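# Tuck chair under desk and park cart in bay

## Task

Shove the office chair fully beneath the desk so it ends upright with every wheel on the floor. Move the utility cart into the yellow-taped bay so that all four of its wheels sit within the tape and none rests on it. Keep the desk roughly in its original spot, with everything on it still there and nothing hanging over its edges. The robot must not topple or finish leaning, or the task fails. Finish by releasing whatever you hold and backing the robot away.

## Robot and tools

ROBOT. TidyBot++: one mobile base (0.54 m long, 0.50 m wide, 0.38 m tall) on four driven casters, carrying a single seven-joint arm with a two-finger gripper. The shoulder sits 0.12 m ahead of the base centre, 0.68 m up. Link lengths: upper arm 0.42 m, forearm 0.31 m, wrist to hand point 0.31 m. The arm begins folded, hand pointing down, poking up to 0.08 m past the base front. Cameras: base_camera (644x364 pinhole) and wrist_camera (644x476 fisheye, looking along the hand).

FRAMES. Base frame: origin on the floor below the base centre, x ahead, y to the left, z up, metres. Odometry frame: where the base frame was when the scene began. Heading is in radians, left positive, -3.142 to 3.142.

move. One action per call, built from any of base, joints, target, plus optional speeds; the parts start together.
- base: relative offsets from where the base is when the command starts, along its own axes then. translate_m (metres, forward +, -2 to 2), strafe_m (metres, left +, -2 to 2), rotate_rad (radians, counter-clockwise from above +, -6.3 to 6.3). Translate and strafe together drive one straight line.
- joints: absolute angles in radians by name. joint_1_rad any angle (positive = clockwise from above, opposite to heading); joint_2_rad -2.249 to 2.249 (0 = upper arm vertical, + leans forward); joint_3_rad any; joint_4_rad -2.579 to 2.579 (elbow, 0 straight); joint_5_rad any; joint_6_rad -2.099 to 2.099 (wrist); joint_7_rad any (1.57 opens fingers left/right when pointing down). gripper_pos 0 (open, ~85 mm gap) to 1 (closed, squeezing 100-150 N). Unlimited joints take the short way; send under half a turn per step.
- target: absolute hand pose as one list of seven numbers [x, y, z, qw, qx, qy, qz], position in metres in the base frame, same convention as the hand_pose line. The hand point is between the finger pads; its z axis runs out along the fingers. With target, joints may hold only gripper_pos.
- speeds: caps for this action only: translate_m and strafe_m 0.05 to 0.5 m/s (give just one when both are used), rotate_rad 0.1 to 1.57 rad/s.
- cameras: list of base_camera, wrist_camera or all; [] returns none.
- blocking: true (default) returns when everything rests; false returns in about 0.5 s while motion continues. A new move overrides only what it names.
A move with no action just reports state and images. Unknown keys make the call invalid; out-of-range values get it refused, and a refusal or an unplanned stop cancels the rest of that reply's move, wait and finished_scene calls.

wait(seconds 0 to 10, cameras): lets time pass, returns early when motions finish. stop(cameras): brakes all running motions. zoom_image(camera, region [x0, y0, x1, y1] pixels, max 504x504): enlarges part of that camera's latest image. finished_scene(scene): ends the current scene, given its number; irreversible, so the goal must already hold without the robot.

RESULT LINES. move: done, or the worst status. base_status, joint_status, hand_status: done, moving, off_target (rested away from target, may still push), stopped, contact_stop or time_out (unplanned stops; target dropped), not_followed (self-collision check withheld joints; pose unreachable for a target), torque_fault, limit_stop_at_motor_heat. hand_pose: actual hand pose; hand_target: pose the joint targets would give. joint_positions, base_odometry (wheel counting only, slip included, drifts), base_tilt in degrees (forward/right positive, ~1 degree bias). motor_effort: percent of max torque, peak in brackets. on_its_own: things the robot did unasked. pictures: order of returned images. Warnings: ARM HIT, MOTOR HOT, OVER-TEMPERATURE FAULT.

PRACTICAL NOTES. Hand targets usually settle within about 3 cm; correct by adding (wanted - measured) to the last target. To keep the hand in place, resend hand_target, not hand_pose. A held load makes the arm sag. The arm does not avoid furniture and keeps pressing if blocked; no check stops it striking the base. Targets low and close ahead of the base, pointing forward, go badly. Reaching down, the hand tops out near 0.94 m height, lower when far out. The base accelerates at up to 0.5 m/s2 and times out after 14 s; a blocked base keeps shoving and may still report done. Actions last 15 s at most.

AVOID. Tipping: don't let the raised arm snag something while driving, don't swing or stretch the arm out over nearby furniture, and pull the arm back or reverse if base_tilt grows. Torque faults (limits 104.5 N m joints 1-4, 51.3 N m joints 5-7) freeze the arm 10 s. Avoid dropping things, releasing moving objects, slamming, hard pushes, gripping objects that still rest on something too hard, and overheating motors by long stretched or loaded holds. Push the chair and cart gently at low speed, check images, and at the end open the gripper and drive clear.

Each tool is called after "Request:" as name(argument=value, ...), one argument or row to a line, values as JSON.

## Session

Request:
move(
)

Scene clock: 0.00 s.
base_odometry: x=+0.000 y=+0.000 heading=+0.000
base_tilt: forward=-0.2 right=-0.3
base_status: not commanded
joint_positions: joint_1_rad=+0.015 joint_2_rad=-0.385 joint_3_rad=+3.096 joint_4_rad=-2.513 joint_5_rad=+0.008 joint_6_rad=-0.916 joint_7_rad=+1.573 gripper_pos=+0.000
joint_status: not commanded
motor_effort: joint_1_rad=+0 joint_2_rad=-1 joint_3_rad=+0 joint_4_rad=+16 joint_5_rad=+0 joint_6_rad=+1 joint_7_rad=+0
hand_pose: x=+0.2578 y=+0.0017 z=+0.5956 quat_wxyz=(+0.011, +0.999, +0.017, +0.049) (m; base frame)
hand_target: x=+0.2571 y=+0.0017 z=+0.5952 quat_wxyz=(+0.011, +0.999, +0.017, +0.048) (m; base frame)
hand_status: not commanded
pictures: base_camera, wrist_camera

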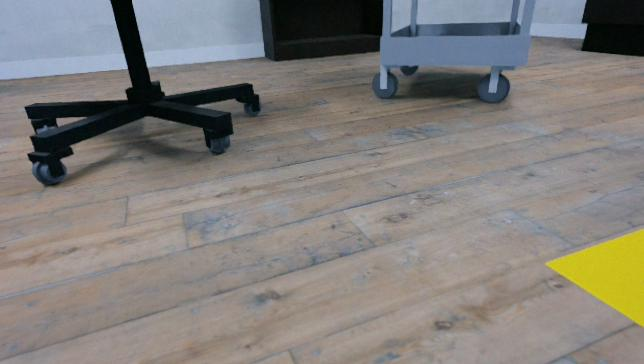

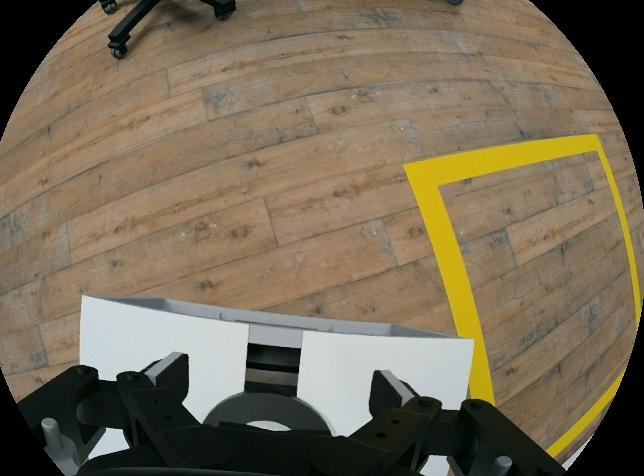

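Request:
move(
  joints={"joint_2_rad":-0.3,"joint_4_rad":-1.7,"joint_6_rad":-0.4},
)

Request:
move(
  base={"rotate_rad":1.3},
)

Request:
move(
  base={"rotate_rad":-2.6},
)

Scene clock: 6.63 s.
move: done
base_odometry: x=+0.000 y=+0.000 heading=+0.000
base_tilt: forward=-0.2 right=-0.3
base_status: not commanded
joint_positions: joint_1_rad=+0.015 joint_2_rad=-0.322 joint_3_rad=+3.096 joint_4_rad=-1.701 joint_5_rad=+0.008 joint_6_rad=-0.444 joint_7_rad=+1.573 gripper_pos=+0.000
joint_status: all done
motor_effort: joint_1_rad=+0(0) joint_2_rad=-11(11) joint_3_rad=+1(1) joint_4_rad=+23(23) joint_5_rad=-1(1) joint_6_rad=+8(9) joint_7_rad=+0(1)
hand_pose: x=+0.5951 y=+0.0191 z=+1.0629 quat_wxyz=(+0.001, +0.790, +0.018, +0.613) (m; base frame)
hand_target: x=+0.6068 y=+0.0193 z=+1.0661 quat_wxyz=(+0.001, +0.783, +0.018, +0.622) (m; base frame)
hand_status: not commanded
pictures: base_camera, wrist_camera

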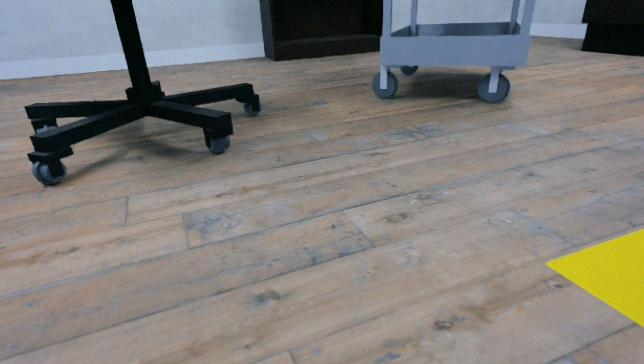

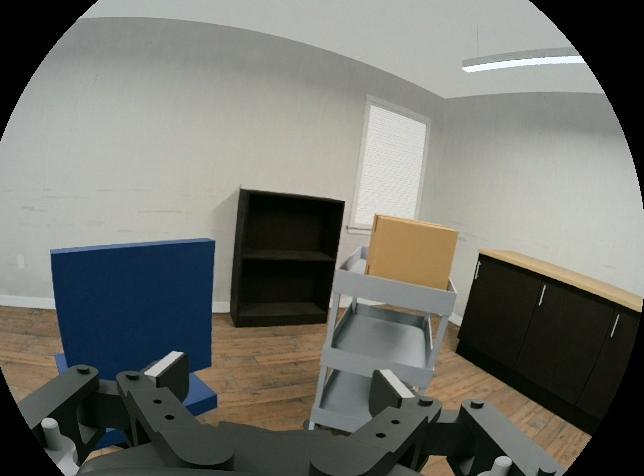

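Scene clock: 8.90 s.
move: done
base_odometry: x=+0.000 y=+0.000 heading=+1.299
base_tilt: forward=-0.2 right=-0.3
base_status: done
joint_positions: joint_1_rad=+0.014 joint_2_rad=-0.315 joint_3_rad=+3.094 joint_4_rad=-1.701 joint_5_rad=+0.008 joint_6_rad=-0.439 joint_7_rad=+1.573 gripper_pos=+0.000
joint_status: not commanded
motor_effort: joint_1_rad=+0(2) joint_2_rad=-10(12) joint_3_rad=+1(4) joint_4_rad=+22(23) joint_5_rad=+0(1) joint_6_rad=+8(9) joint_7_rad=+0(1)
hand_pose: x=+0.5983 y=+0.0209 z=+1.0607 quat_wxyz=(+0.000, +0.791, +0.019, +0.612) (m; base frame)
hand_target: x=+0.6068 y=+0.0193 z=+1.0661 quat_wxyz=(+0.001, +0.783, +0.018, +0.622) (m; base frame)
hand_status: not commanded
pictures: base_camera, wrist_camera

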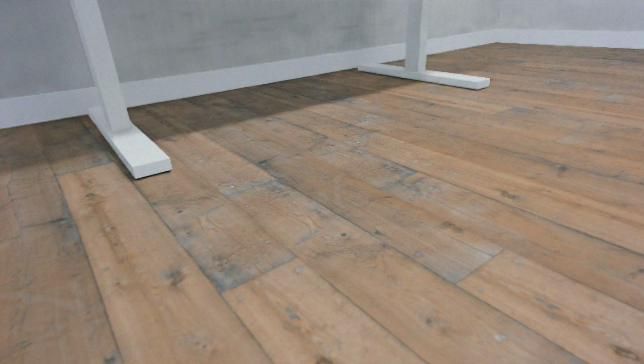

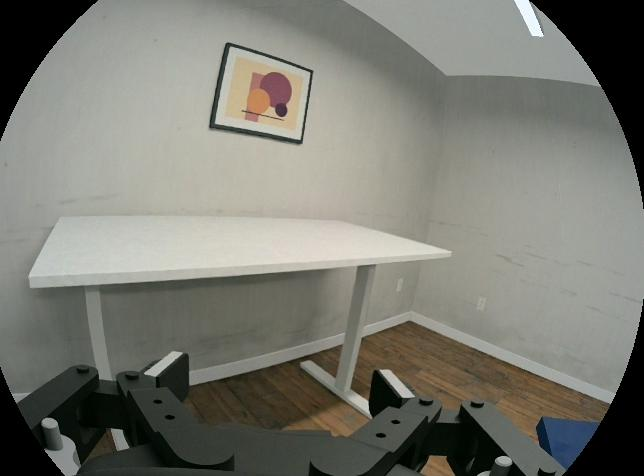

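Scene clock: 12.00 s.
move: done
base_odometry: x=+0.000 y=+0.000 heading=-1.300
base_tilt: forward=-0.2 right=-0.3
base_status: done
joint_positions: joint_1_rad=+0.014 joint_2_rad=-0.307 joint_3_rad=+3.093 joint_4_rad=-1.701 joint_5_rad=+0.008 joint_6_rad=-0.438 joint_7_rad=+1.573 gripper_pos=+0.000
joint_status: not commanded
motor_effort: joint_1_rad=+0(2) joint_2_rad=-11(14) joint_3_rad=+1(3) joint_4_rad=+23(23) joint_5_rad=+0(1) joint_6_rad=+9(9) joint_7_rad=+0(1)
hand_pose: x=+0.6013 y=+0.0214 z=+1.0572 quat_wxyz=(+0.000, +0.793, +0.020, +0.609) (m; base frame)
hand_target: x=+0.6068 y=+0.0193 z=+1.0661 quat_wxyz=(+0.001, +0.783, +0.018, +0.622) (m; base frame)
hand_status: not commanded
pictures: base_camera, wrist_camera

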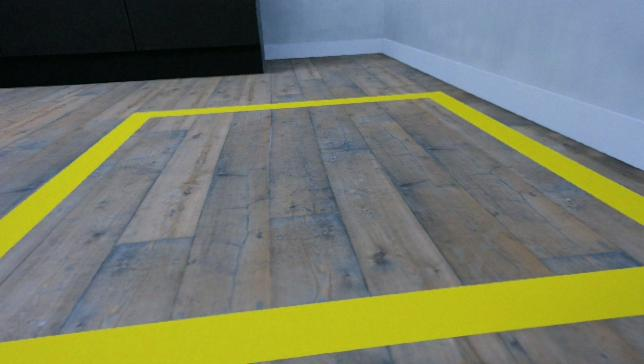

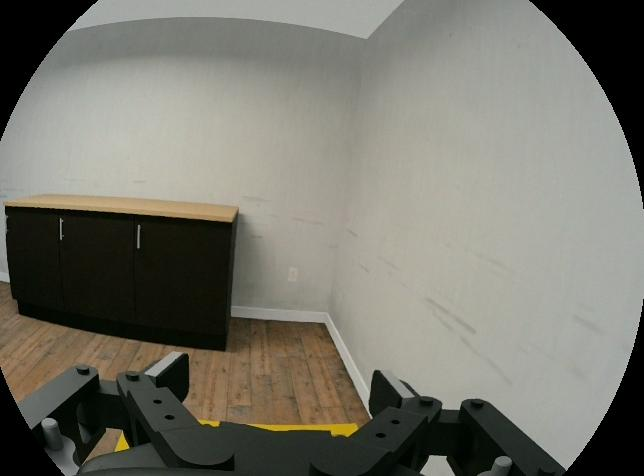

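Request:
move(
  base={"rotate_rad":1.55},
  joints={"joint_2_rad":-0.3,"joint_4_rad":-1.5,"joint_6_rad":-1.1},
)

Request:
zoom_image(
  camera="wrist_camera",
  region=[0, 0, 322, 300],
)

Scene clock: 53.07 s.
move: done
base_odometry: x=+0.000 y=+0.000 heading=+0.249
base_tilt: forward=-0.2 right=-0.3
base_status: done
joint_positions: joint_1_rad=+0.014 joint_2_rad=-0.307 joint_3_rad=+3.095 joint_4_rad=-1.505 joint_5_rad=+0.008 joint_6_rad=-1.044 joint_7_rad=+1.573 gripper_pos=+0.000
joint_status: all done
motor_effort: joint_1_rad=+0(2) joint_2_rad=-9(12) joint_3_rad=+1(3) joint_4_rad=+21(24) joint_5_rad=+0(1) joint_6_rad=+7(10) joint_7_rad=+0(1)
hand_pose: x=+0.5277 y=+0.0160 z=+1.0033 quat_wxyz=(+0.004, +0.900, +0.018, +0.435) (m; base frame)
hand_target: x=+0.5191 y=+0.0146 z=+0.9900 quat_wxyz=(+0.005, +0.913, +0.017, +0.408) (m; base frame)
hand_status: not commanded
pictures: base_camera, wrist_camera

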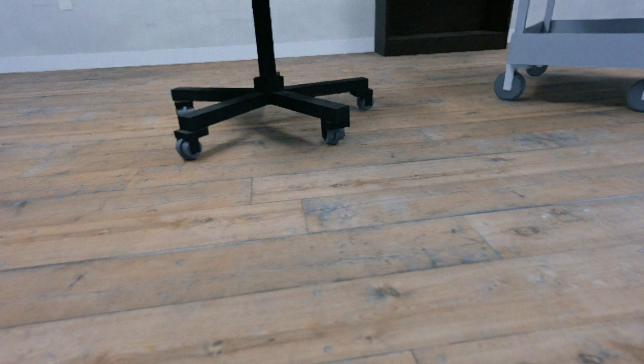

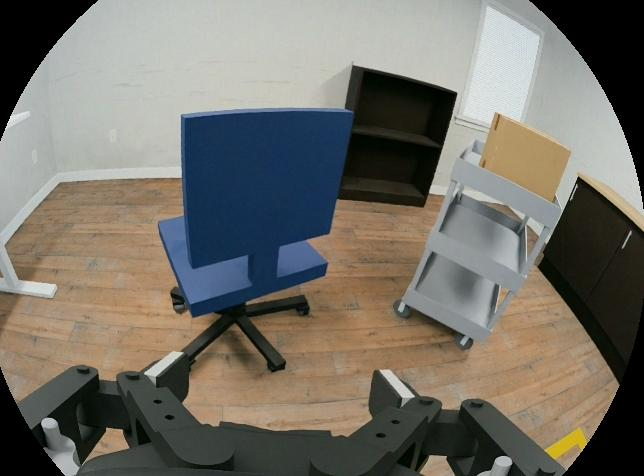

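Scaled by 1.565.

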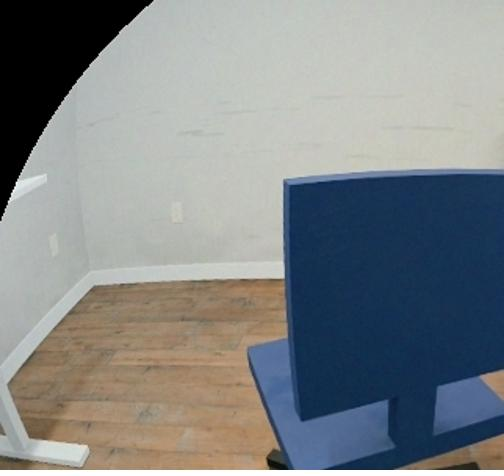

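Request:
move(
  target=[0.5, -0.1, 0.92, 0.5, -0.5, -0.5, -0.5],
)

Scene clock: 93.07 s.
move: off_target
base_odometry: x=+0.000 y=+0.000 heading=+0.249
base_tilt: forward=-0.1 right=-0.3
base_status: not commanded
joint_positions: joint_1_rad=-1.896 joint_2_rad=-1.499 joint_3_rad=+3.969 joint_4_rad=-1.235 joint_5_rad=+0.123 joint_6_rad=-1.566 joint_7_rad=+2.369 gripper_pos=+0.000
joint_status: not commanded
motor_effort: joint_1_rad=+0(2) joint_2_rad=+37(39) joint_3_rad=-13(14) joint_4_rad=+3(22) joint_5_rad=-6(7) joint_6_rad=+5(8) joint_7_rad=-1(1)
hand_pose: x=+0.4937 y=-0.0996 z=+0.9501 quat_wxyz=(-0.527, +0.497, +0.469, +0.506) (m; base frame)
hand_target: x=+0.5000 y=-0.1000 z=+0.9200 quat_wxyz=(-0.500, +0.500, +0.500, +0.500) (m; base frame)
hand_status: off_target (0.031 m and 4.7 deg from the pose sent, 0.145 m and 95.2 deg at the start)
pictures: base_camera, wrist_camera

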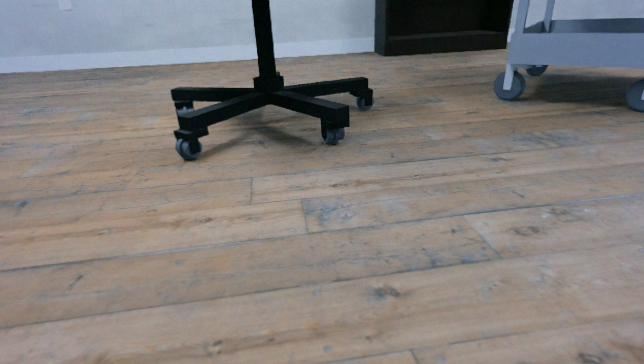

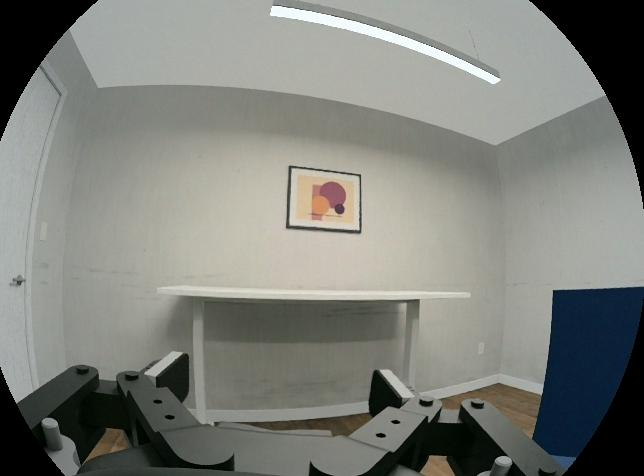

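Request:
move(
  base={"rotate_rad":0.2},
  cameras=[],
)

Request:
move(
  base={"strafe_m":-0.36},
)

Request:
move(
  base={"translate_m":0.2},
)

Scene clock: 101.70 s.
move: done
base_odometry: x=+0.000 y=+0.000 heading=+0.449
base_tilt: forward=-0.1 right=-0.3
base_status: done
joint_positions: joint_1_rad=-1.910 joint_2_rad=-1.500 joint_3_rad=+3.973 joint_4_rad=-1.228 joint_5_rad=+0.124 joint_6_rad=-1.570 joint_7_rad=+2.372 gripper_pos=+0.000
joint_status: not commanded
motor_effort: joint_1_rad=+0(6) joint_2_rad=+37(39) joint_3_rad=-13(15) joint_4_rad=+2(4) joint_5_rad=-7(7) joint_6_rad=+5(6) joint_7_rad=+0(1)
hand_pose: x=+0.4974 y=-0.0969 z=+0.9487 quat_wxyz=(-0.530, +0.495, +0.471, +0.503) (m; base frame)
hand_target: x=+0.5000 y=-0.1000 z=+0.9200 quat_wxyz=(-0.500, +0.500, +0.500, +0.500) (m; base frame)
hand_status: not commanded
pictures: none
No camera images: "cameras" was empty.

Scene clock: 103.67 s.
move: done
base_odometry: x=+0.156 y=-0.324 heading=+0.449
base_tilt: forward=-0.1 right=-0.3
base_status: done
joint_positions: joint_1_rad=-1.905 joint_2_rad=-1.503 joint_3_rad=+3.973 joint_4_rad=-1.223 joint_5_rad=+0.124 joint_6_rad=-1.570 joint_7_rad=+2.372 gripper_pos=+0.000
joint_status: not commanded
motor_effort: joint_1_rad=+0(3) joint_2_rad=+37(39) joint_3_rad=-13(14) joint_4_rad=+2(4) joint_5_rad=-6(7) joint_6_rad=+5(6) joint_7_rad=+0(1)
hand_pose: x=+0.4982 y=-0.1011 z=+0.9485 quat_wxyz=(-0.530, +0.496, +0.467, +0.506) (m; base frame)
hand_target: x=+0.5000 y=-0.1000 z=+0.9200 quat_wxyz=(-0.500, +0.500, +0.500, +0.500) (m; base frame)
hand_status: not commanded
pictures: base_camera, wrist_camera

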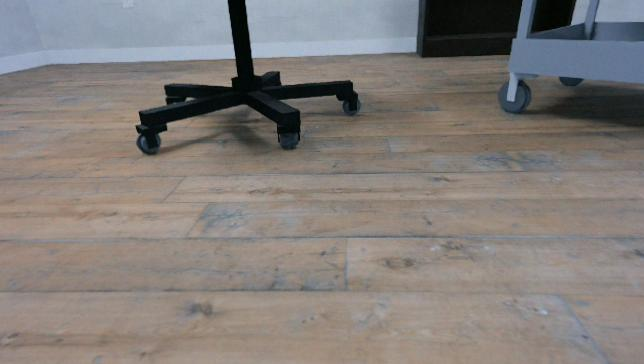

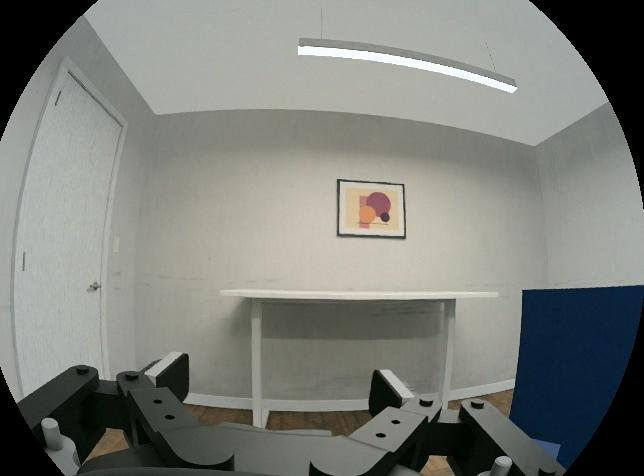

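Scene clock: 105.23 s.
move: done
base_odometry: x=+0.337 y=-0.238 heading=+0.449
base_tilt: forward=-0.1 right=-0.3
base_status: done
joint_positions: joint_1_rad=-1.911 joint_2_rad=-1.503 joint_3_rad=+3.974 joint_4_rad=-1.223 joint_5_rad=+0.127 joint_6_rad=-1.572 joint_7_rad=+2.372 gripper_pos=+0.000
joint_status: not commanded
motor_effort: joint_1_rad=+0(3) joint_2_rad=+37(39) joint_3_rad=-13(15) joint_4_rad=+2(3) joint_5_rad=-6(7) joint_6_rad=+5(6) joint_7_rad=+0(1)
hand_pose: x=+0.4992 y=-0.0987 z=+0.9472 quat_wxyz=(-0.531, +0.495, +0.469, +0.503) (m; base frame)
hand_target: x=+0.5000 y=-0.1000 z=+0.9200 quat_wxyz=(-0.500, +0.500, +0.500, +0.500) (m; base frame)
hand_status: not commanded
pictures: base_camera, wrist_camera

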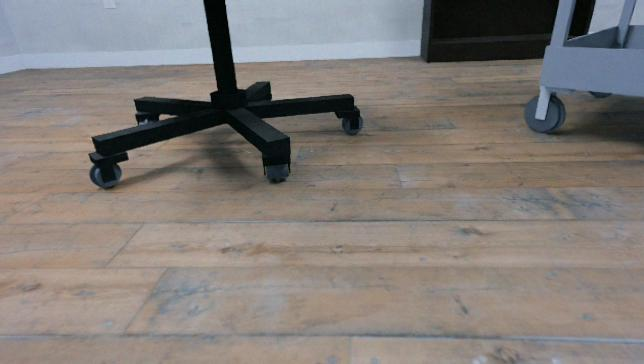

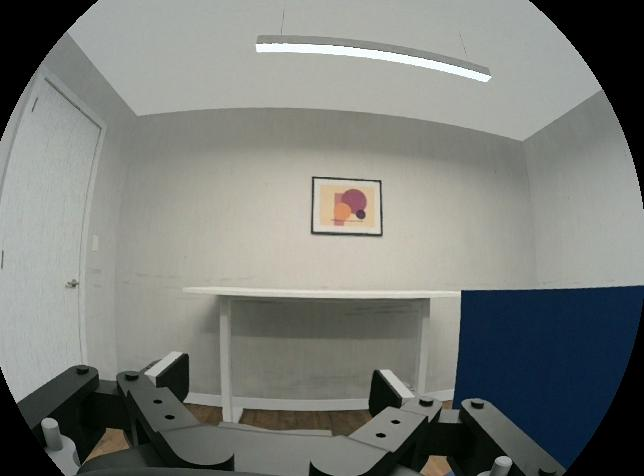

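Request:
move(
  base={"strafe_m":-0.18},
  cameras=[],
)

Request:
move(
  base={"translate_m":0.2},
)

Scene clock: 112.57 s.
move: done
base_odometry: x=+0.415 y=-0.400 heading=+0.450
base_tilt: forward=-0.1 right=-0.3
base_status: done
joint_positions: joint_1_rad=-1.905 joint_2_rad=-1.505 joint_3_rad=+3.974 joint_4_rad=-1.221 joint_5_rad=+0.127 joint_6_rad=-1.572 joint_7_rad=+2.372 gripper_pos=+0.000
joint_status: not commanded
motor_effort: joint_1_rad=+0(3) joint_2_rad=+37(40) joint_3_rad=-13(14) joint_4_rad=+2(4) joint_5_rad=-7(7) joint_6_rad=+5(6) joint_7_rad=+0(1)
hand_pose: x=+0.4992 y=-0.1022 z=+0.9470 quat_wxyz=(-0.530, +0.497, +0.466, +0.506) (m; base frame)
hand_target: x=+0.5000 y=-0.1000 z=+0.9200 quat_wxyz=(-0.500, +0.500, +0.500, +0.500) (m; base frame)
hand_status: not commanded
pictures: none
No camera images: "cameras" was empty.

Scene clock: 114.13 s.
move: done
base_odometry: x=+0.596 y=-0.313 heading=+0.449
base_tilt: forward=-0.1 right=-0.3
base_status: done
joint_positions: joint_1_rad=-1.911 joint_2_rad=-1.505 joint_3_rad=+3.975 joint_4_rad=-1.221 joint_5_rad=+0.128 joint_6_rad=-1.573 joint_7_rad=+2.372 gripper_pos=+0.000
joint_status: not commanded
motor_effort: joint_1_rad=+0(3) joint_2_rad=+37(39) joint_3_rad=-13(15) joint_4_rad=+2(3) joint_5_rad=-7(7) joint_6_rad=+5(6) joint_7_rad=+0(1)
hand_pose: x=+0.5001 y=-0.0997 z=+0.9462 quat_wxyz=(-0.531, +0.496, +0.468, +0.503) (m; base frame)
hand_target: x=+0.5000 y=-0.1000 z=+0.9200 quat_wxyz=(-0.500, +0.500, +0.500, +0.500) (m; base frame)
hand_status: not commanded
pictures: base_camera, wrist_camera

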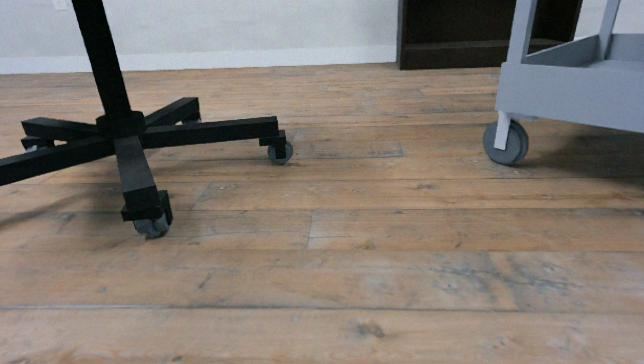

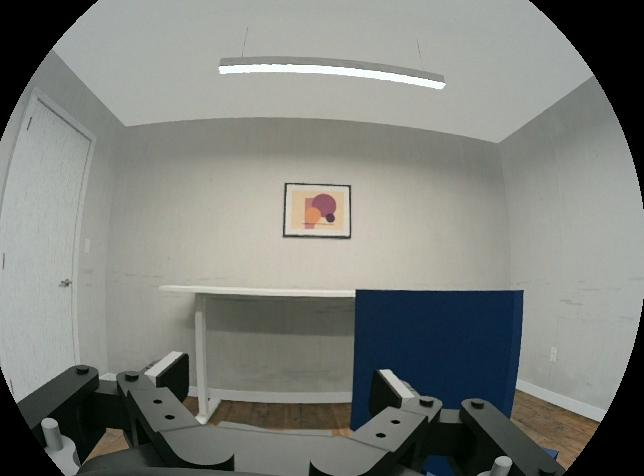

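Request:
move(
  base={"rotate_rad":0.3},
  cameras=[],
)

Request:
move(
  base={"strafe_m":-0.15},
)

Scene clock: 138.83 s.
move: done
base_odometry: x=+0.596 y=-0.313 heading=+0.749
base_tilt: forward=-0.1 right=-0.3
base_status: done
joint_positions: joint_1_rad=-1.911 joint_2_rad=-1.506 joint_3_rad=+3.976 joint_4_rad=-1.226 joint_5_rad=+0.128 joint_6_rad=-1.573 joint_7_rad=+2.372 gripper_pos=+0.000
joint_status: not commanded
motor_effort: joint_1_rad=+0(6) joint_2_rad=+37(40) joint_3_rad=-13(15) joint_4_rad=+2(4) joint_5_rad=-6(7) joint_6_rad=+5(6) joint_7_rad=+0(1)
hand_pose: x=+0.4993 y=-0.0982 z=+0.9453 quat_wxyz=(-0.531, +0.496, +0.469, +0.502) (m; base frame)
hand_target: x=+0.5000 y=-0.1000 z=+0.9200 quat_wxyz=(-0.500, +0.500, +0.500, +0.500) (m; base frame)
hand_status: not commanded
pictures: none
No camera images: "cameras" was empty.

Scene clock: 140.13 s.
move: done
base_odometry: x=+0.698 y=-0.423 heading=+0.750
base_tilt: forward=-0.1 right=-0.3
base_status: done
joint_positions: joint_1_rad=-1.901 joint_2_rad=-1.508 joint_3_rad=+3.976 joint_4_rad=-1.220 joint_5_rad=+0.128 joint_6_rad=-1.574 joint_7_rad=+2.372 gripper_pos=+0.000
joint_status: not commanded
motor_effort: joint_1_rad=+0(3) joint_2_rad=+37(39) joint_3_rad=-13(14) joint_4_rad=+2(5) joint_5_rad=-6(7) joint_6_rad=+5(6) joint_7_rad=+0(1)
hand_pose: x=+0.4998 y=-0.1045 z=+0.9455 quat_wxyz=(-0.529, +0.498, +0.464, +0.507) (m; base frame)
hand_target: x=+0.5000 y=-0.1000 z=+0.9200 quat_wxyz=(-0.500, +0.500, +0.500, +0.500) (m; base frame)
hand_status: not commanded
pictures: base_camera, wrist_camera

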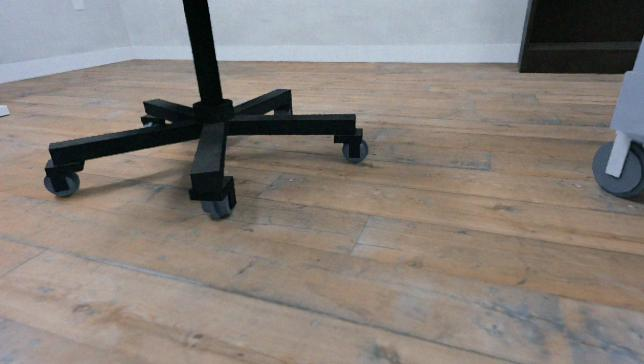

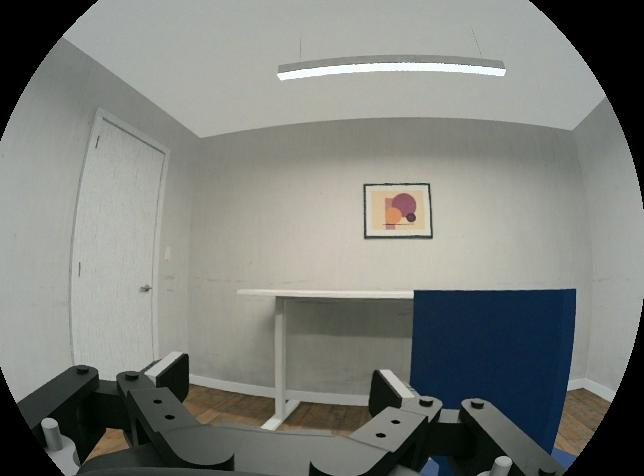

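Request:
move(
  base={"rotate_rad":0.15},
  cameras=[],
)

Request:
move(
  base={"strafe_m":-0.07,"translate_m":0.15},
)

Scene clock: 146.10 s.
move: done
base_odometry: x=+0.698 y=-0.423 heading=+0.900
base_tilt: forward=-0.1 right=-0.3
base_status: done
joint_positions: joint_1_rad=-1.911 joint_2_rad=-1.508 joint_3_rad=+3.976 joint_4_rad=-1.224 joint_5_rad=+0.128 joint_6_rad=-1.574 joint_7_rad=+2.372 gripper_pos=+0.000
joint_status: not commanded
motor_effort: joint_1_rad=+0(6) joint_2_rad=+37(39) joint_3_rad=-13(14) joint_4_rad=+2(4) joint_5_rad=-6(7) joint_6_rad=+6(6) joint_7_rad=+0(1)
hand_pose: x=+0.4998 y=-0.0994 z=+0.9449 quat_wxyz=(-0.532, +0.496, +0.468, +0.503) (m; base frame)
hand_target: x=+0.5000 y=-0.1000 z=+0.9200 quat_wxyz=(-0.500, +0.500, +0.500, +0.500) (m; base frame)
hand_status: not commanded
pictures: none
No camera images: "cameras" was empty.

Scene clock: 147.57 s.
move: done
base_odometry: x=+0.846 y=-0.349 heading=+0.901
base_tilt: forward=-0.1 right=-0.3
base_status: done
joint_positions: joint_1_rad=-1.910 joint_2_rad=-1.509 joint_3_rad=+3.976 joint_4_rad=-1.223 joint_5_rad=+0.129 joint_6_rad=-1.574 joint_7_rad=+2.372 gripper_pos=+0.000
joint_status: not commanded
motor_effort: joint_1_rad=+0(3) joint_2_rad=+37(40) joint_3_rad=-13(15) joint_4_rad=+2(4) joint_5_rad=-7(7) joint_6_rad=+6(7) joint_7_rad=+0(1)
hand_pose: x=+0.5003 y=-0.1004 z=+0.9445 quat_wxyz=(-0.532, +0.496, +0.467, +0.503) (m; base frame)
hand_target: x=+0.5000 y=-0.1000 z=+0.9200 quat_wxyz=(-0.500, +0.500, +0.500, +0.500) (m; base frame)
hand_status: not commanded
pictures: base_camera, wrist_camera

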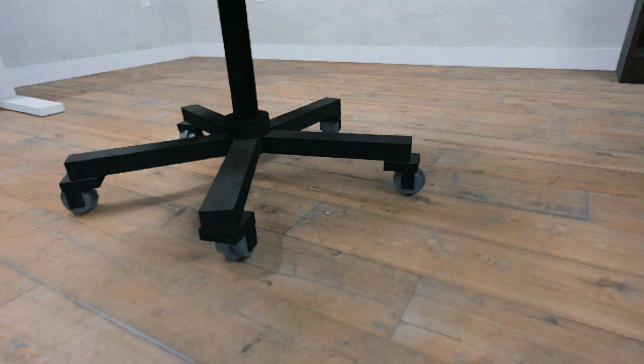

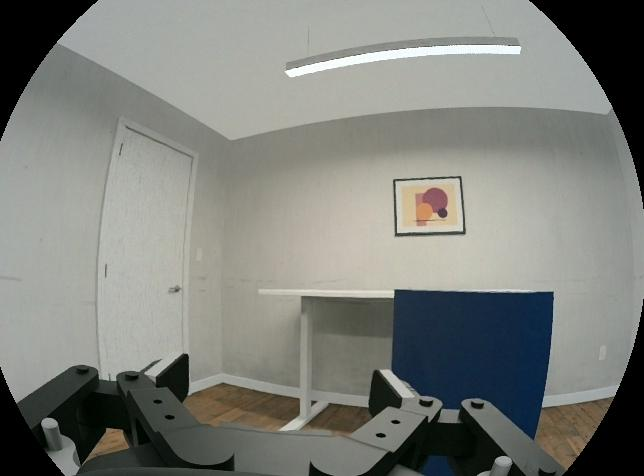

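Request:
move(
  base={"strafe_m":-0.05},
  cameras=[],
)

Request:
move(
  base={"translate_m":0.14},
)

Scene clock: 152.77 s.
move: done
base_odometry: x=+0.886 y=-0.380 heading=+0.901
base_tilt: forward=-0.1 right=-0.3
base_status: done
joint_positions: joint_1_rad=-1.903 joint_2_rad=-1.510 joint_3_rad=+3.976 joint_4_rad=-1.220 joint_5_rad=+0.129 joint_6_rad=-1.574 joint_7_rad=+2.372 gripper_pos=+0.000
joint_status: not commanded
motor_effort: joint_1_rad=+0(3) joint_2_rad=+38(39) joint_3_rad=-13(14) joint_4_rad=+2(4) joint_5_rad=-6(7) joint_6_rad=+5(6) joint_7_rad=+0(1)
hand_pose: x=+0.5002 y=-0.1041 z=+0.9446 quat_wxyz=(-0.530, +0.498, +0.464, +0.506) (m; base frame)
hand_target: x=+0.5000 y=-0.1000 z=+0.9200 quat_wxyz=(-0.500, +0.500, +0.500, +0.500) (m; base frame)
hand_status: not commanded
pictures: none
No camera images: "cameras" was empty.

Scene clock: 154.07 s.
move: done
base_odometry: x=+0.973 y=-0.270 heading=+0.901
base_tilt: forward=-0.1 right=-0.3
base_status: done
joint_positions: joint_1_rad=-1.913 joint_2_rad=-1.510 joint_3_rad=+3.977 joint_4_rad=-1.220 joint_5_rad=+0.130 joint_6_rad=-1.575 joint_7_rad=+2.372 gripper_pos=+0.000
joint_status: not commanded
motor_effort: joint_1_rad=+0(4) joint_2_rad=+37(40) joint_3_rad=-13(15) joint_4_rad=+2(3) joint_5_rad=-7(7) joint_6_rad=+6(6) joint_7_rad=+0(1)
hand_pose: x=+0.5015 y=-0.1002 z=+0.9440 quat_wxyz=(-0.532, +0.496, +0.467, +0.503) (m; base frame)
hand_target: x=+0.5000 y=-0.1000 z=+0.9200 quat_wxyz=(-0.500, +0.500, +0.500, +0.500) (m; base frame)
hand_status: not commanded
pictures: base_camera, wrist_camera

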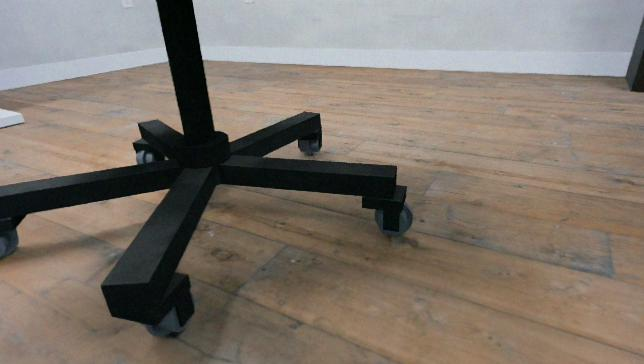

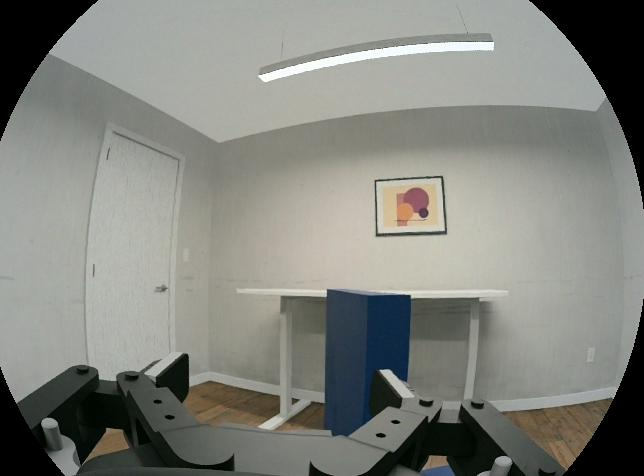

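Request:
move(
  target=[0.5, -0.1, 0.84, 0.5, -0.5, -0.5, -0.5],
  base={"translate_m":0.08},
)

Request:
move(
  base={"strafe_m":0.13},
)

Scene clock: 162.80 s.
move: off_target
base_odometry: x=+1.023 y=-0.207 heading=+0.900
base_tilt: forward=-0.1 right=-0.3
base_status: done
joint_positions: joint_1_rad=-1.874 joint_2_rad=-1.654 joint_3_rad=+4.043 joint_4_rad=-1.339 joint_5_rad=+0.192 joint_6_rad=-1.575 joint_7_rad=+2.455 gripper_pos=+0.000
joint_status: not commanded
motor_effort: joint_1_rad=+0(4) joint_2_rad=+37(40) joint_3_rad=-14(17) joint_4_rad=+1(3) joint_5_rad=-7(8) joint_6_rad=+5(6) joint_7_rad=+0(1)
hand_pose: x=+0.5014 y=-0.1015 z=+0.8612 quat_wxyz=(-0.534, +0.496, +0.469, +0.498) (m; base frame)
hand_target: x=+0.5000 y=-0.1000 z=+0.8400 quat_wxyz=(-0.500, +0.500, +0.500, +0.500) (m; base frame)
hand_status: off_target (0.021 m and 5.4 deg from the pose sent, 0.104 m and 5.4 deg at the start)
pictures: base_camera, wrist_camera

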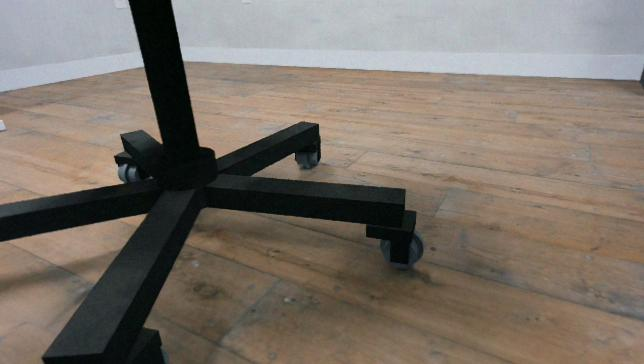

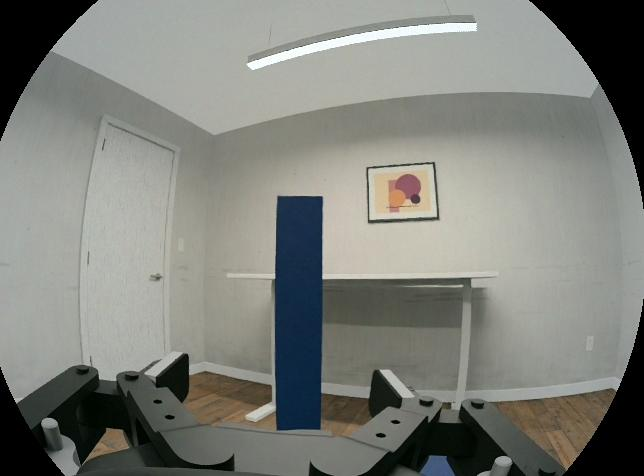

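Scene clock: 164.07 s.
move: done
base_odometry: x=+0.921 y=-0.126 heading=+0.900
base_tilt: forward=-0.1 right=-0.3
base_status: done
joint_positions: joint_1_rad=-1.870 joint_2_rad=-1.654 joint_3_rad=+4.043 joint_4_rad=-1.350 joint_5_rad=+0.192 joint_6_rad=-1.575 joint_7_rad=+2.455 gripper_pos=+0.000
joint_status: not commanded
motor_effort: joint_1_rad=+0(3) joint_2_rad=+36(38) joint_3_rad=-14(15) joint_4_rad=+1(3) joint_5_rad=-7(8) joint_6_rad=+5(5) joint_7_rad=+0(1)
hand_pose: x=+0.4976 y=-0.0993 z=+0.8598 quat_wxyz=(-0.533, +0.496, +0.473, +0.496) (m; base frame)
hand_target: x=+0.5000 y=-0.1000 z=+0.8400 quat_wxyz=(-0.500, +0.500, +0.500, +0.500) (m; base frame)
hand_status: not commanded
pictures: base_camera, wrist_camera

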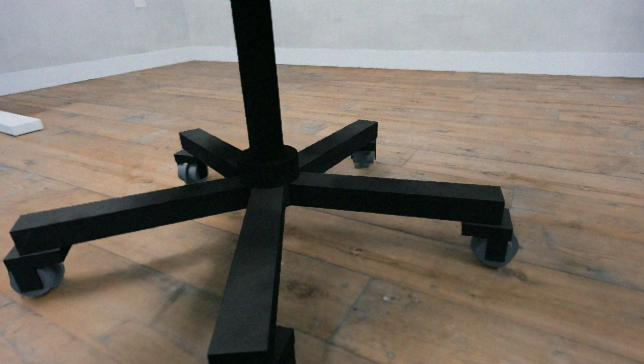

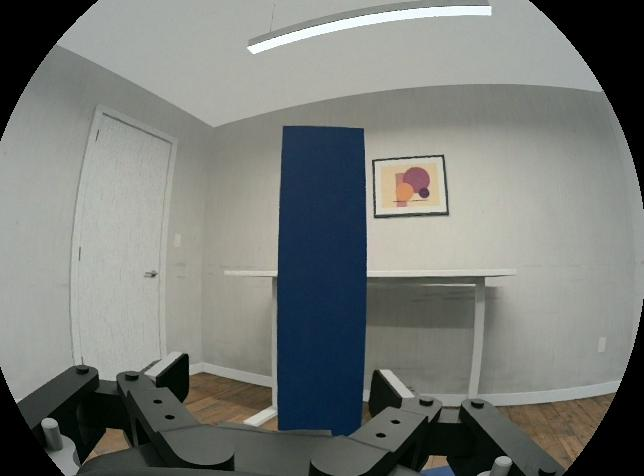

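Request:
move(
  base={"translate_m":0.018,"strafe_m":0.04},
  cameras=[],
)

Request:
move(
  target=[0.5, -0.1, 0.915, 0.5, -0.5, -0.5, -0.5],
)

Request:
move(
  joints={"gripper_pos":0.75},
)

Scene clock: 170.73 s.
move: done
base_odometry: x=+0.900 y=-0.087 heading=+0.901
base_tilt: forward=-0.1 right=-0.3
base_status: done
joint_positions: joint_1_rad=-1.869 joint_2_rad=-1.654 joint_3_rad=+4.043 joint_4_rad=-1.351 joint_5_rad=+0.192 joint_6_rad=-1.575 joint_7_rad=+2.456 gripper_pos=+0.000
joint_status: not commanded
motor_effort: joint_1_rad=+0(4) joint_2_rad=+36(39) joint_3_rad=-14(15) joint_4_rad=+1(3) joint_5_rad=-7(8) joint_6_rad=+5(5) joint_7_rad=+0(1)
hand_pose: x=+0.4972 y=-0.0994 z=+0.8597 quat_wxyz=(-0.533, +0.496, +0.473, +0.496) (m; base frame)
hand_target: x=+0.5000 y=-0.1000 z=+0.8400 quat_wxyz=(-0.500, +0.500, +0.500, +0.500) (m; base frame)
hand_status: not commanded
pictures: none
No camera images: "cameras" was empty.

Scene clock: 171.77 s.
move: off_target
base_odometry: x=+0.900 y=-0.087 heading=+0.901
base_tilt: forward=-0.1 right=-0.3
base_status: not commanded
joint_positions: joint_1_rad=-1.885 joint_2_rad=-1.534 joint_3_rad=+4.004 joint_4_rad=-1.243 joint_5_rad=+0.192 joint_6_rad=-1.575 joint_7_rad=+2.456 gripper_pos=+0.000
joint_status: not commanded
motor_effort: joint_1_rad=+0(1) joint_2_rad=+38(40) joint_3_rad=-13(15) joint_4_rad=+2(2) joint_5_rad=-7(8) joint_6_rad=+5(6) joint_7_rad=+0(1)
hand_pose: x=+0.5133 y=-0.1073 z=+0.9119 quat_wxyz=(-0.494, +0.509, +0.478, +0.518) (m; base frame)
hand_target: x=+0.5000 y=-0.1000 z=+0.9150 quat_wxyz=(-0.500, +0.500, +0.500, +0.500) (m; base frame)
hand_status: off_target (0.015 m and 3.5 deg from the pose sent, 0.055 m and 4.9 deg at the start)
pictures: base_camera, wrist_camera

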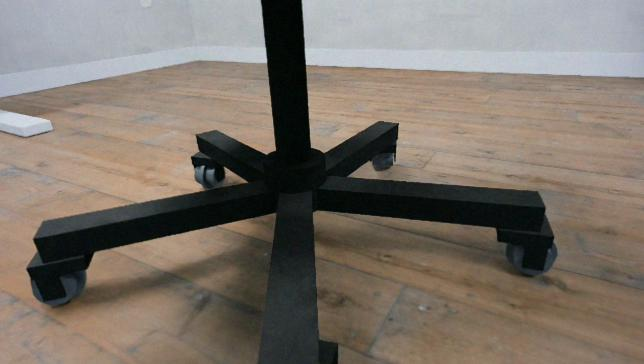

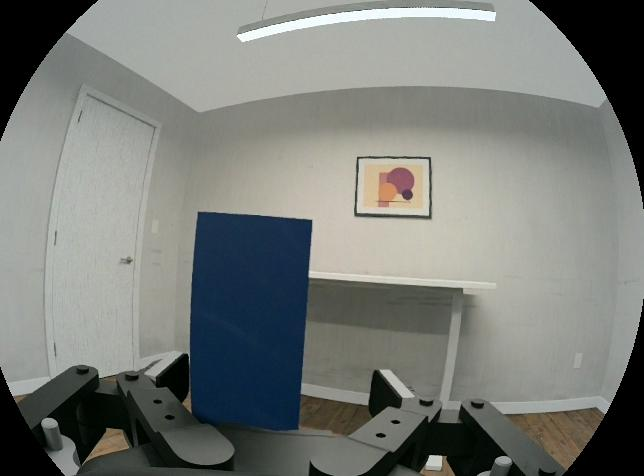

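Scene clock: 172.73 s.
move: off_target
base_odometry: x=+0.900 y=-0.087 heading=+0.900
base_tilt: forward=-0.1 right=-0.3
base_status: not commanded
joint_positions: joint_1_rad=-1.884 joint_2_rad=-1.534 joint_3_rad=+3.994 joint_4_rad=-1.241 joint_5_rad=+0.181 joint_6_rad=-1.605 joint_7_rad=+2.456 gripper_pos=+0.574
joint_status: gripper_pos off_target (ended at +0.574, target +0.750)
motor_effort: joint_1_rad=-4(5) joint_2_rad=+38(40) joint_3_rad=-12(14) joint_4_rad=+2(4) joint_5_rad=-6(7) joint_6_rad=+8(12) joint_7_rad=-1(1)
hand_pose: x=+0.5017 y=-0.1083 z=+0.9122 quat_wxyz=(-0.497, +0.501, +0.490, +0.512) (m; base frame)
hand_target: x=+0.5000 y=-0.1000 z=+0.9150 quat_wxyz=(-0.500, +0.500, +0.500, +0.500) (m; base frame)
hand_status: not commanded
pictures: base_camera, wrist_camera

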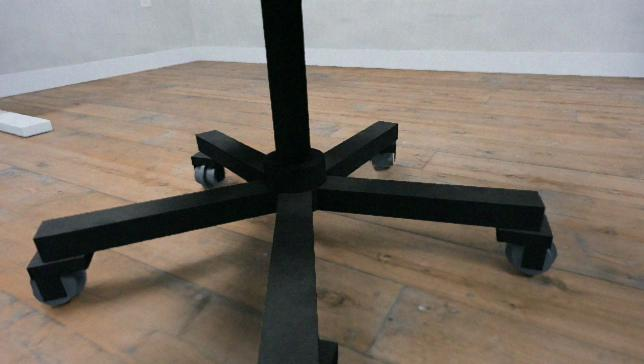

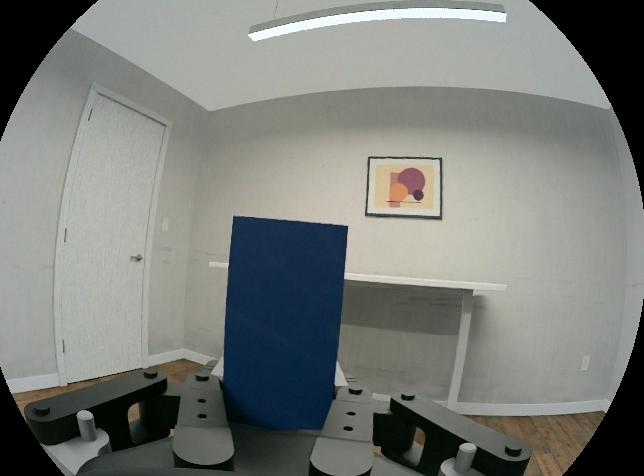

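Request:
move(
  base={"rotate_rad":1.0},
  speeds={"rotate_rad":0.25},
)

Scene clock: 182.30 s.
move: done
base_odometry: x=+0.901 y=-0.087 heading=+1.898
base_tilt: forward=-0.1 right=-0.3
base_status: done
joint_positions: joint_1_rad=-1.883 joint_2_rad=-1.541 joint_3_rad=+3.991 joint_4_rad=-1.171 joint_5_rad=+0.276 joint_6_rad=-1.523 joint_7_rad=+2.456 gripper_pos=+0.574
joint_status: not commanded
motor_effort: joint_1_rad=-3(22) joint_2_rad=+40(47) joint_3_rad=-16(19) joint_4_rad=-9(21) joint_5_rad=-16(31) joint_6_rad=-12(18) joint_7_rad=-3(9)
hand_pose: x=+0.5570 y=-0.1385 z=+0.9131 quat_wxyz=(-0.461, +0.540, +0.431, +0.556) (m; base frame)
hand_target: x=+0.5000 y=-0.1000 z=+0.9150 quat_wxyz=(-0.500, +0.500, +0.500, +0.500) (m; base frame)
hand_status: not commanded
pictures: base_camera, wrist_camera

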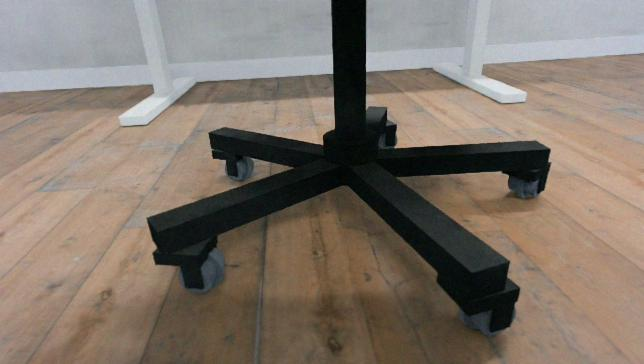

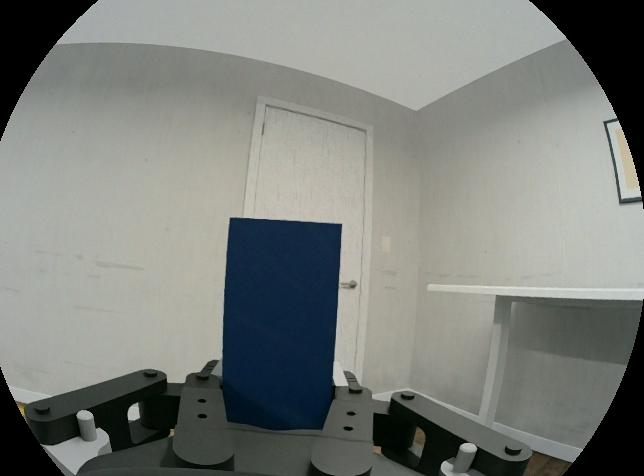

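Request:
move(
  base={"rotate_rad":0.13},
  speeds={"rotate_rad":0.2},
  cameras=[],
)

Request:
move(
  base={"strafe_m":-0.12,"translate_m":0.2},
  speeds={"translate_m":0.15},
)

Scene clock: 190.73 s.
move: done
base_odometry: x=+0.901 y=-0.087 heading=+2.026
base_tilt: forward=-0.1 right=-0.3
base_status: done
joint_positions: joint_1_rad=-1.876 joint_2_rad=-1.541 joint_3_rad=+3.991 joint_4_rad=-1.183 joint_5_rad=+0.268 joint_6_rad=-1.527 joint_7_rad=+2.456 gripper_pos=+0.574
joint_status: not commanded
motor_effort: joint_1_rad=-4(22) joint_2_rad=+41(45) joint_3_rad=-16(16) joint_4_rad=-8(14) joint_5_rad=-13(17) joint_6_rad=-7(12) joint_7_rad=-1(4)
hand_pose: x=+0.5509 y=-0.1368 z=+0.9131 quat_wxyz=(-0.463, +0.538, +0.435, +0.554) (m; base frame)
hand_target: x=+0.5000 y=-0.1000 z=+0.9150 quat_wxyz=(-0.500, +0.500, +0.500, +0.500) (m; base frame)
hand_status: not commanded
pictures: none
No camera images: "cameras" was empty.

Scene clock: 192.93 s.
move: done
base_odometry: x=+0.920 y=+0.145 heading=+2.027
base_tilt: forward=-0.1 right=-0.3
base_status: done
joint_positions: joint_1_rad=-1.931 joint_2_rad=-1.536 joint_3_rad=+3.987 joint_4_rad=-1.286 joint_5_rad=+0.107 joint_6_rad=-1.671 joint_7_rad=+2.456 gripper_pos=+0.574
joint_status: not commanded
motor_effort: joint_1_rad=+8(11) joint_2_rad=+35(42) joint_3_rad=-12(17) joint_4_rad=+13(14) joint_5_rad=+5(14) joint_6_rad=+18(23) joint_7_rad=+5(5)
hand_pose: x=+0.4628 y=-0.0808 z=+0.9117 quat_wxyz=(-0.534, +0.453, +0.539, +0.468) (m; base frame)
hand_target: x=+0.5000 y=-0.1000 z=+0.9150 quat_wxyz=(-0.500, +0.500, +0.500, +0.500) (m; base frame)
hand_status: not commanded
pictures: base_camera, wrist_camera

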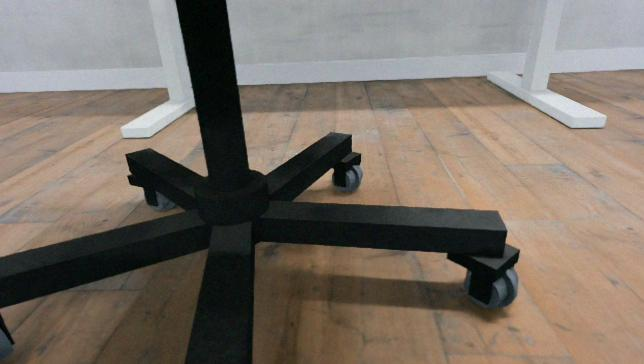

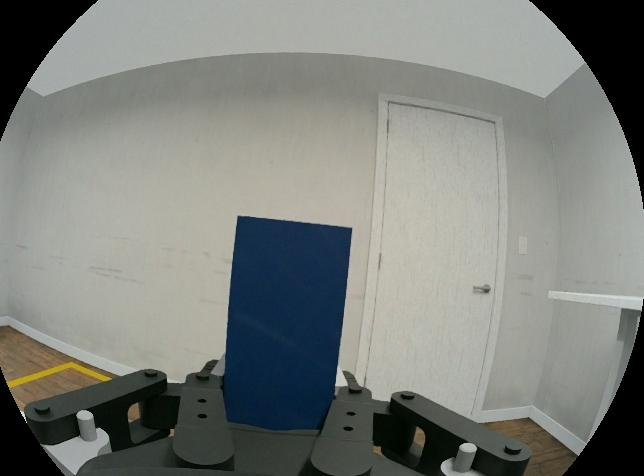

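Request:
move(
  base={"strafe_m":-0.24},
  speeds={"strafe_m":0.1},
)

Scene clock: 199.83 s.
move: done
base_odometry: x=+1.136 y=+0.251 heading=+2.027
base_tilt: forward=-0.1 right=-0.3
base_status: done
joint_positions: joint_1_rad=-1.947 joint_2_rad=-1.513 joint_3_rad=+3.996 joint_4_rad=-1.245 joint_5_rad=+0.193 joint_6_rad=-1.606 joint_7_rad=+2.456 gripper_pos=+0.574
joint_status: not commanded
motor_effort: joint_1_rad=+6(20) joint_2_rad=+34(36) joint_3_rad=-17(18) joint_4_rad=+3(19) joint_5_rad=-16(17) joint_6_rad=+1(18) joint_7_rad=-6(7)
hand_pose: x=+0.5080 y=-0.0782 z=+0.9123 quat_wxyz=(-0.503, +0.494, +0.513, +0.490) (m; base frame)
hand_target: x=+0.5000 y=-0.1000 z=+0.9150 quat_wxyz=(-0.500, +0.500, +0.500, +0.500) (m; base frame)
hand_status: not commanded
pictures: base_camera, wrist_camera

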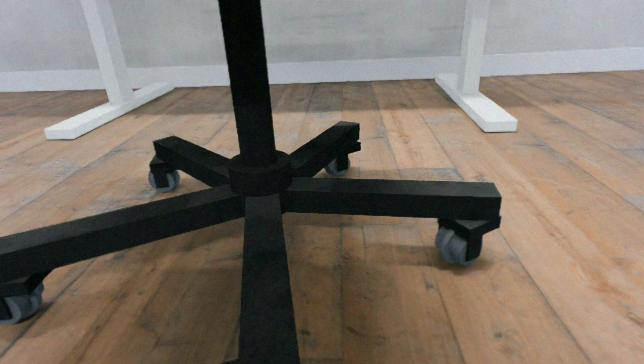

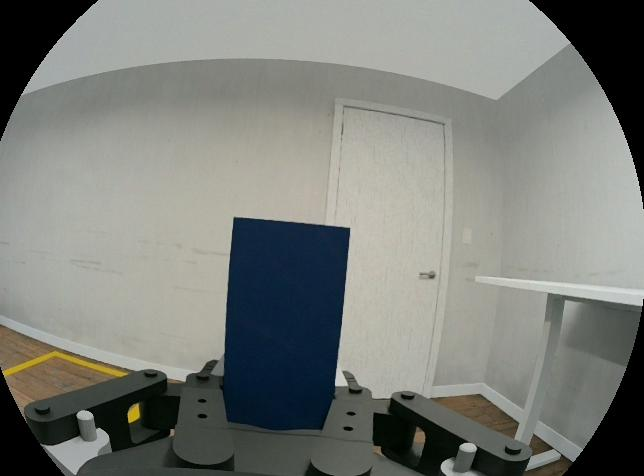

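Request:
move(
  base={"translate_m":0.36},
  speeds={"translate_m":0.12},
)

Scene clock: 209.03 s.
move: done
base_odometry: x=+0.977 y=+0.574 heading=+2.027
base_tilt: forward=-0.1 right=-0.3
base_status: done
joint_positions: joint_1_rad=-1.866 joint_2_rad=-1.523 joint_3_rad=+3.987 joint_4_rad=-1.231 joint_5_rad=+0.157 joint_6_rad=-1.664 joint_7_rad=+2.456 gripper_pos=+0.574
joint_status: not commanded
motor_effort: joint_1_rad=-6(12) joint_2_rad=+38(41) joint_3_rad=-12(18) joint_4_rad=+1(13) joint_5_rad=-11(17) joint_6_rad=+9(28) joint_7_rad=-3(8)
hand_pose: x=+0.4813 y=-0.1159 z=+0.9121 quat_wxyz=(-0.498, +0.496, +0.506, +0.500) (m; base frame)
hand_target: x=+0.5000 y=-0.1000 z=+0.9150 quat_wxyz=(-0.500, +0.500, +0.500, +0.500) (m; base frame)
hand_status: not commanded
pictures: base_camera, wrist_camera

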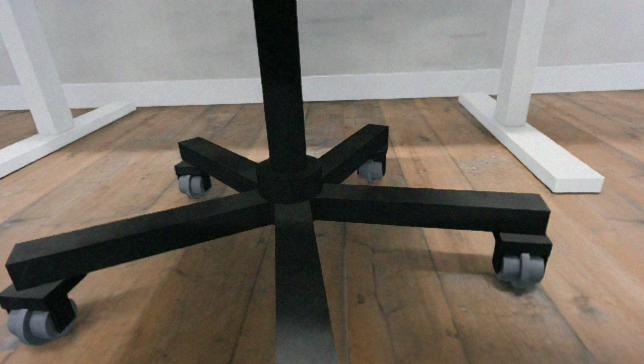

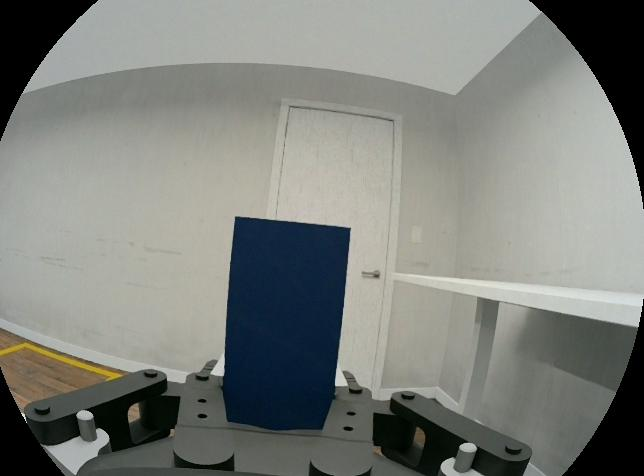

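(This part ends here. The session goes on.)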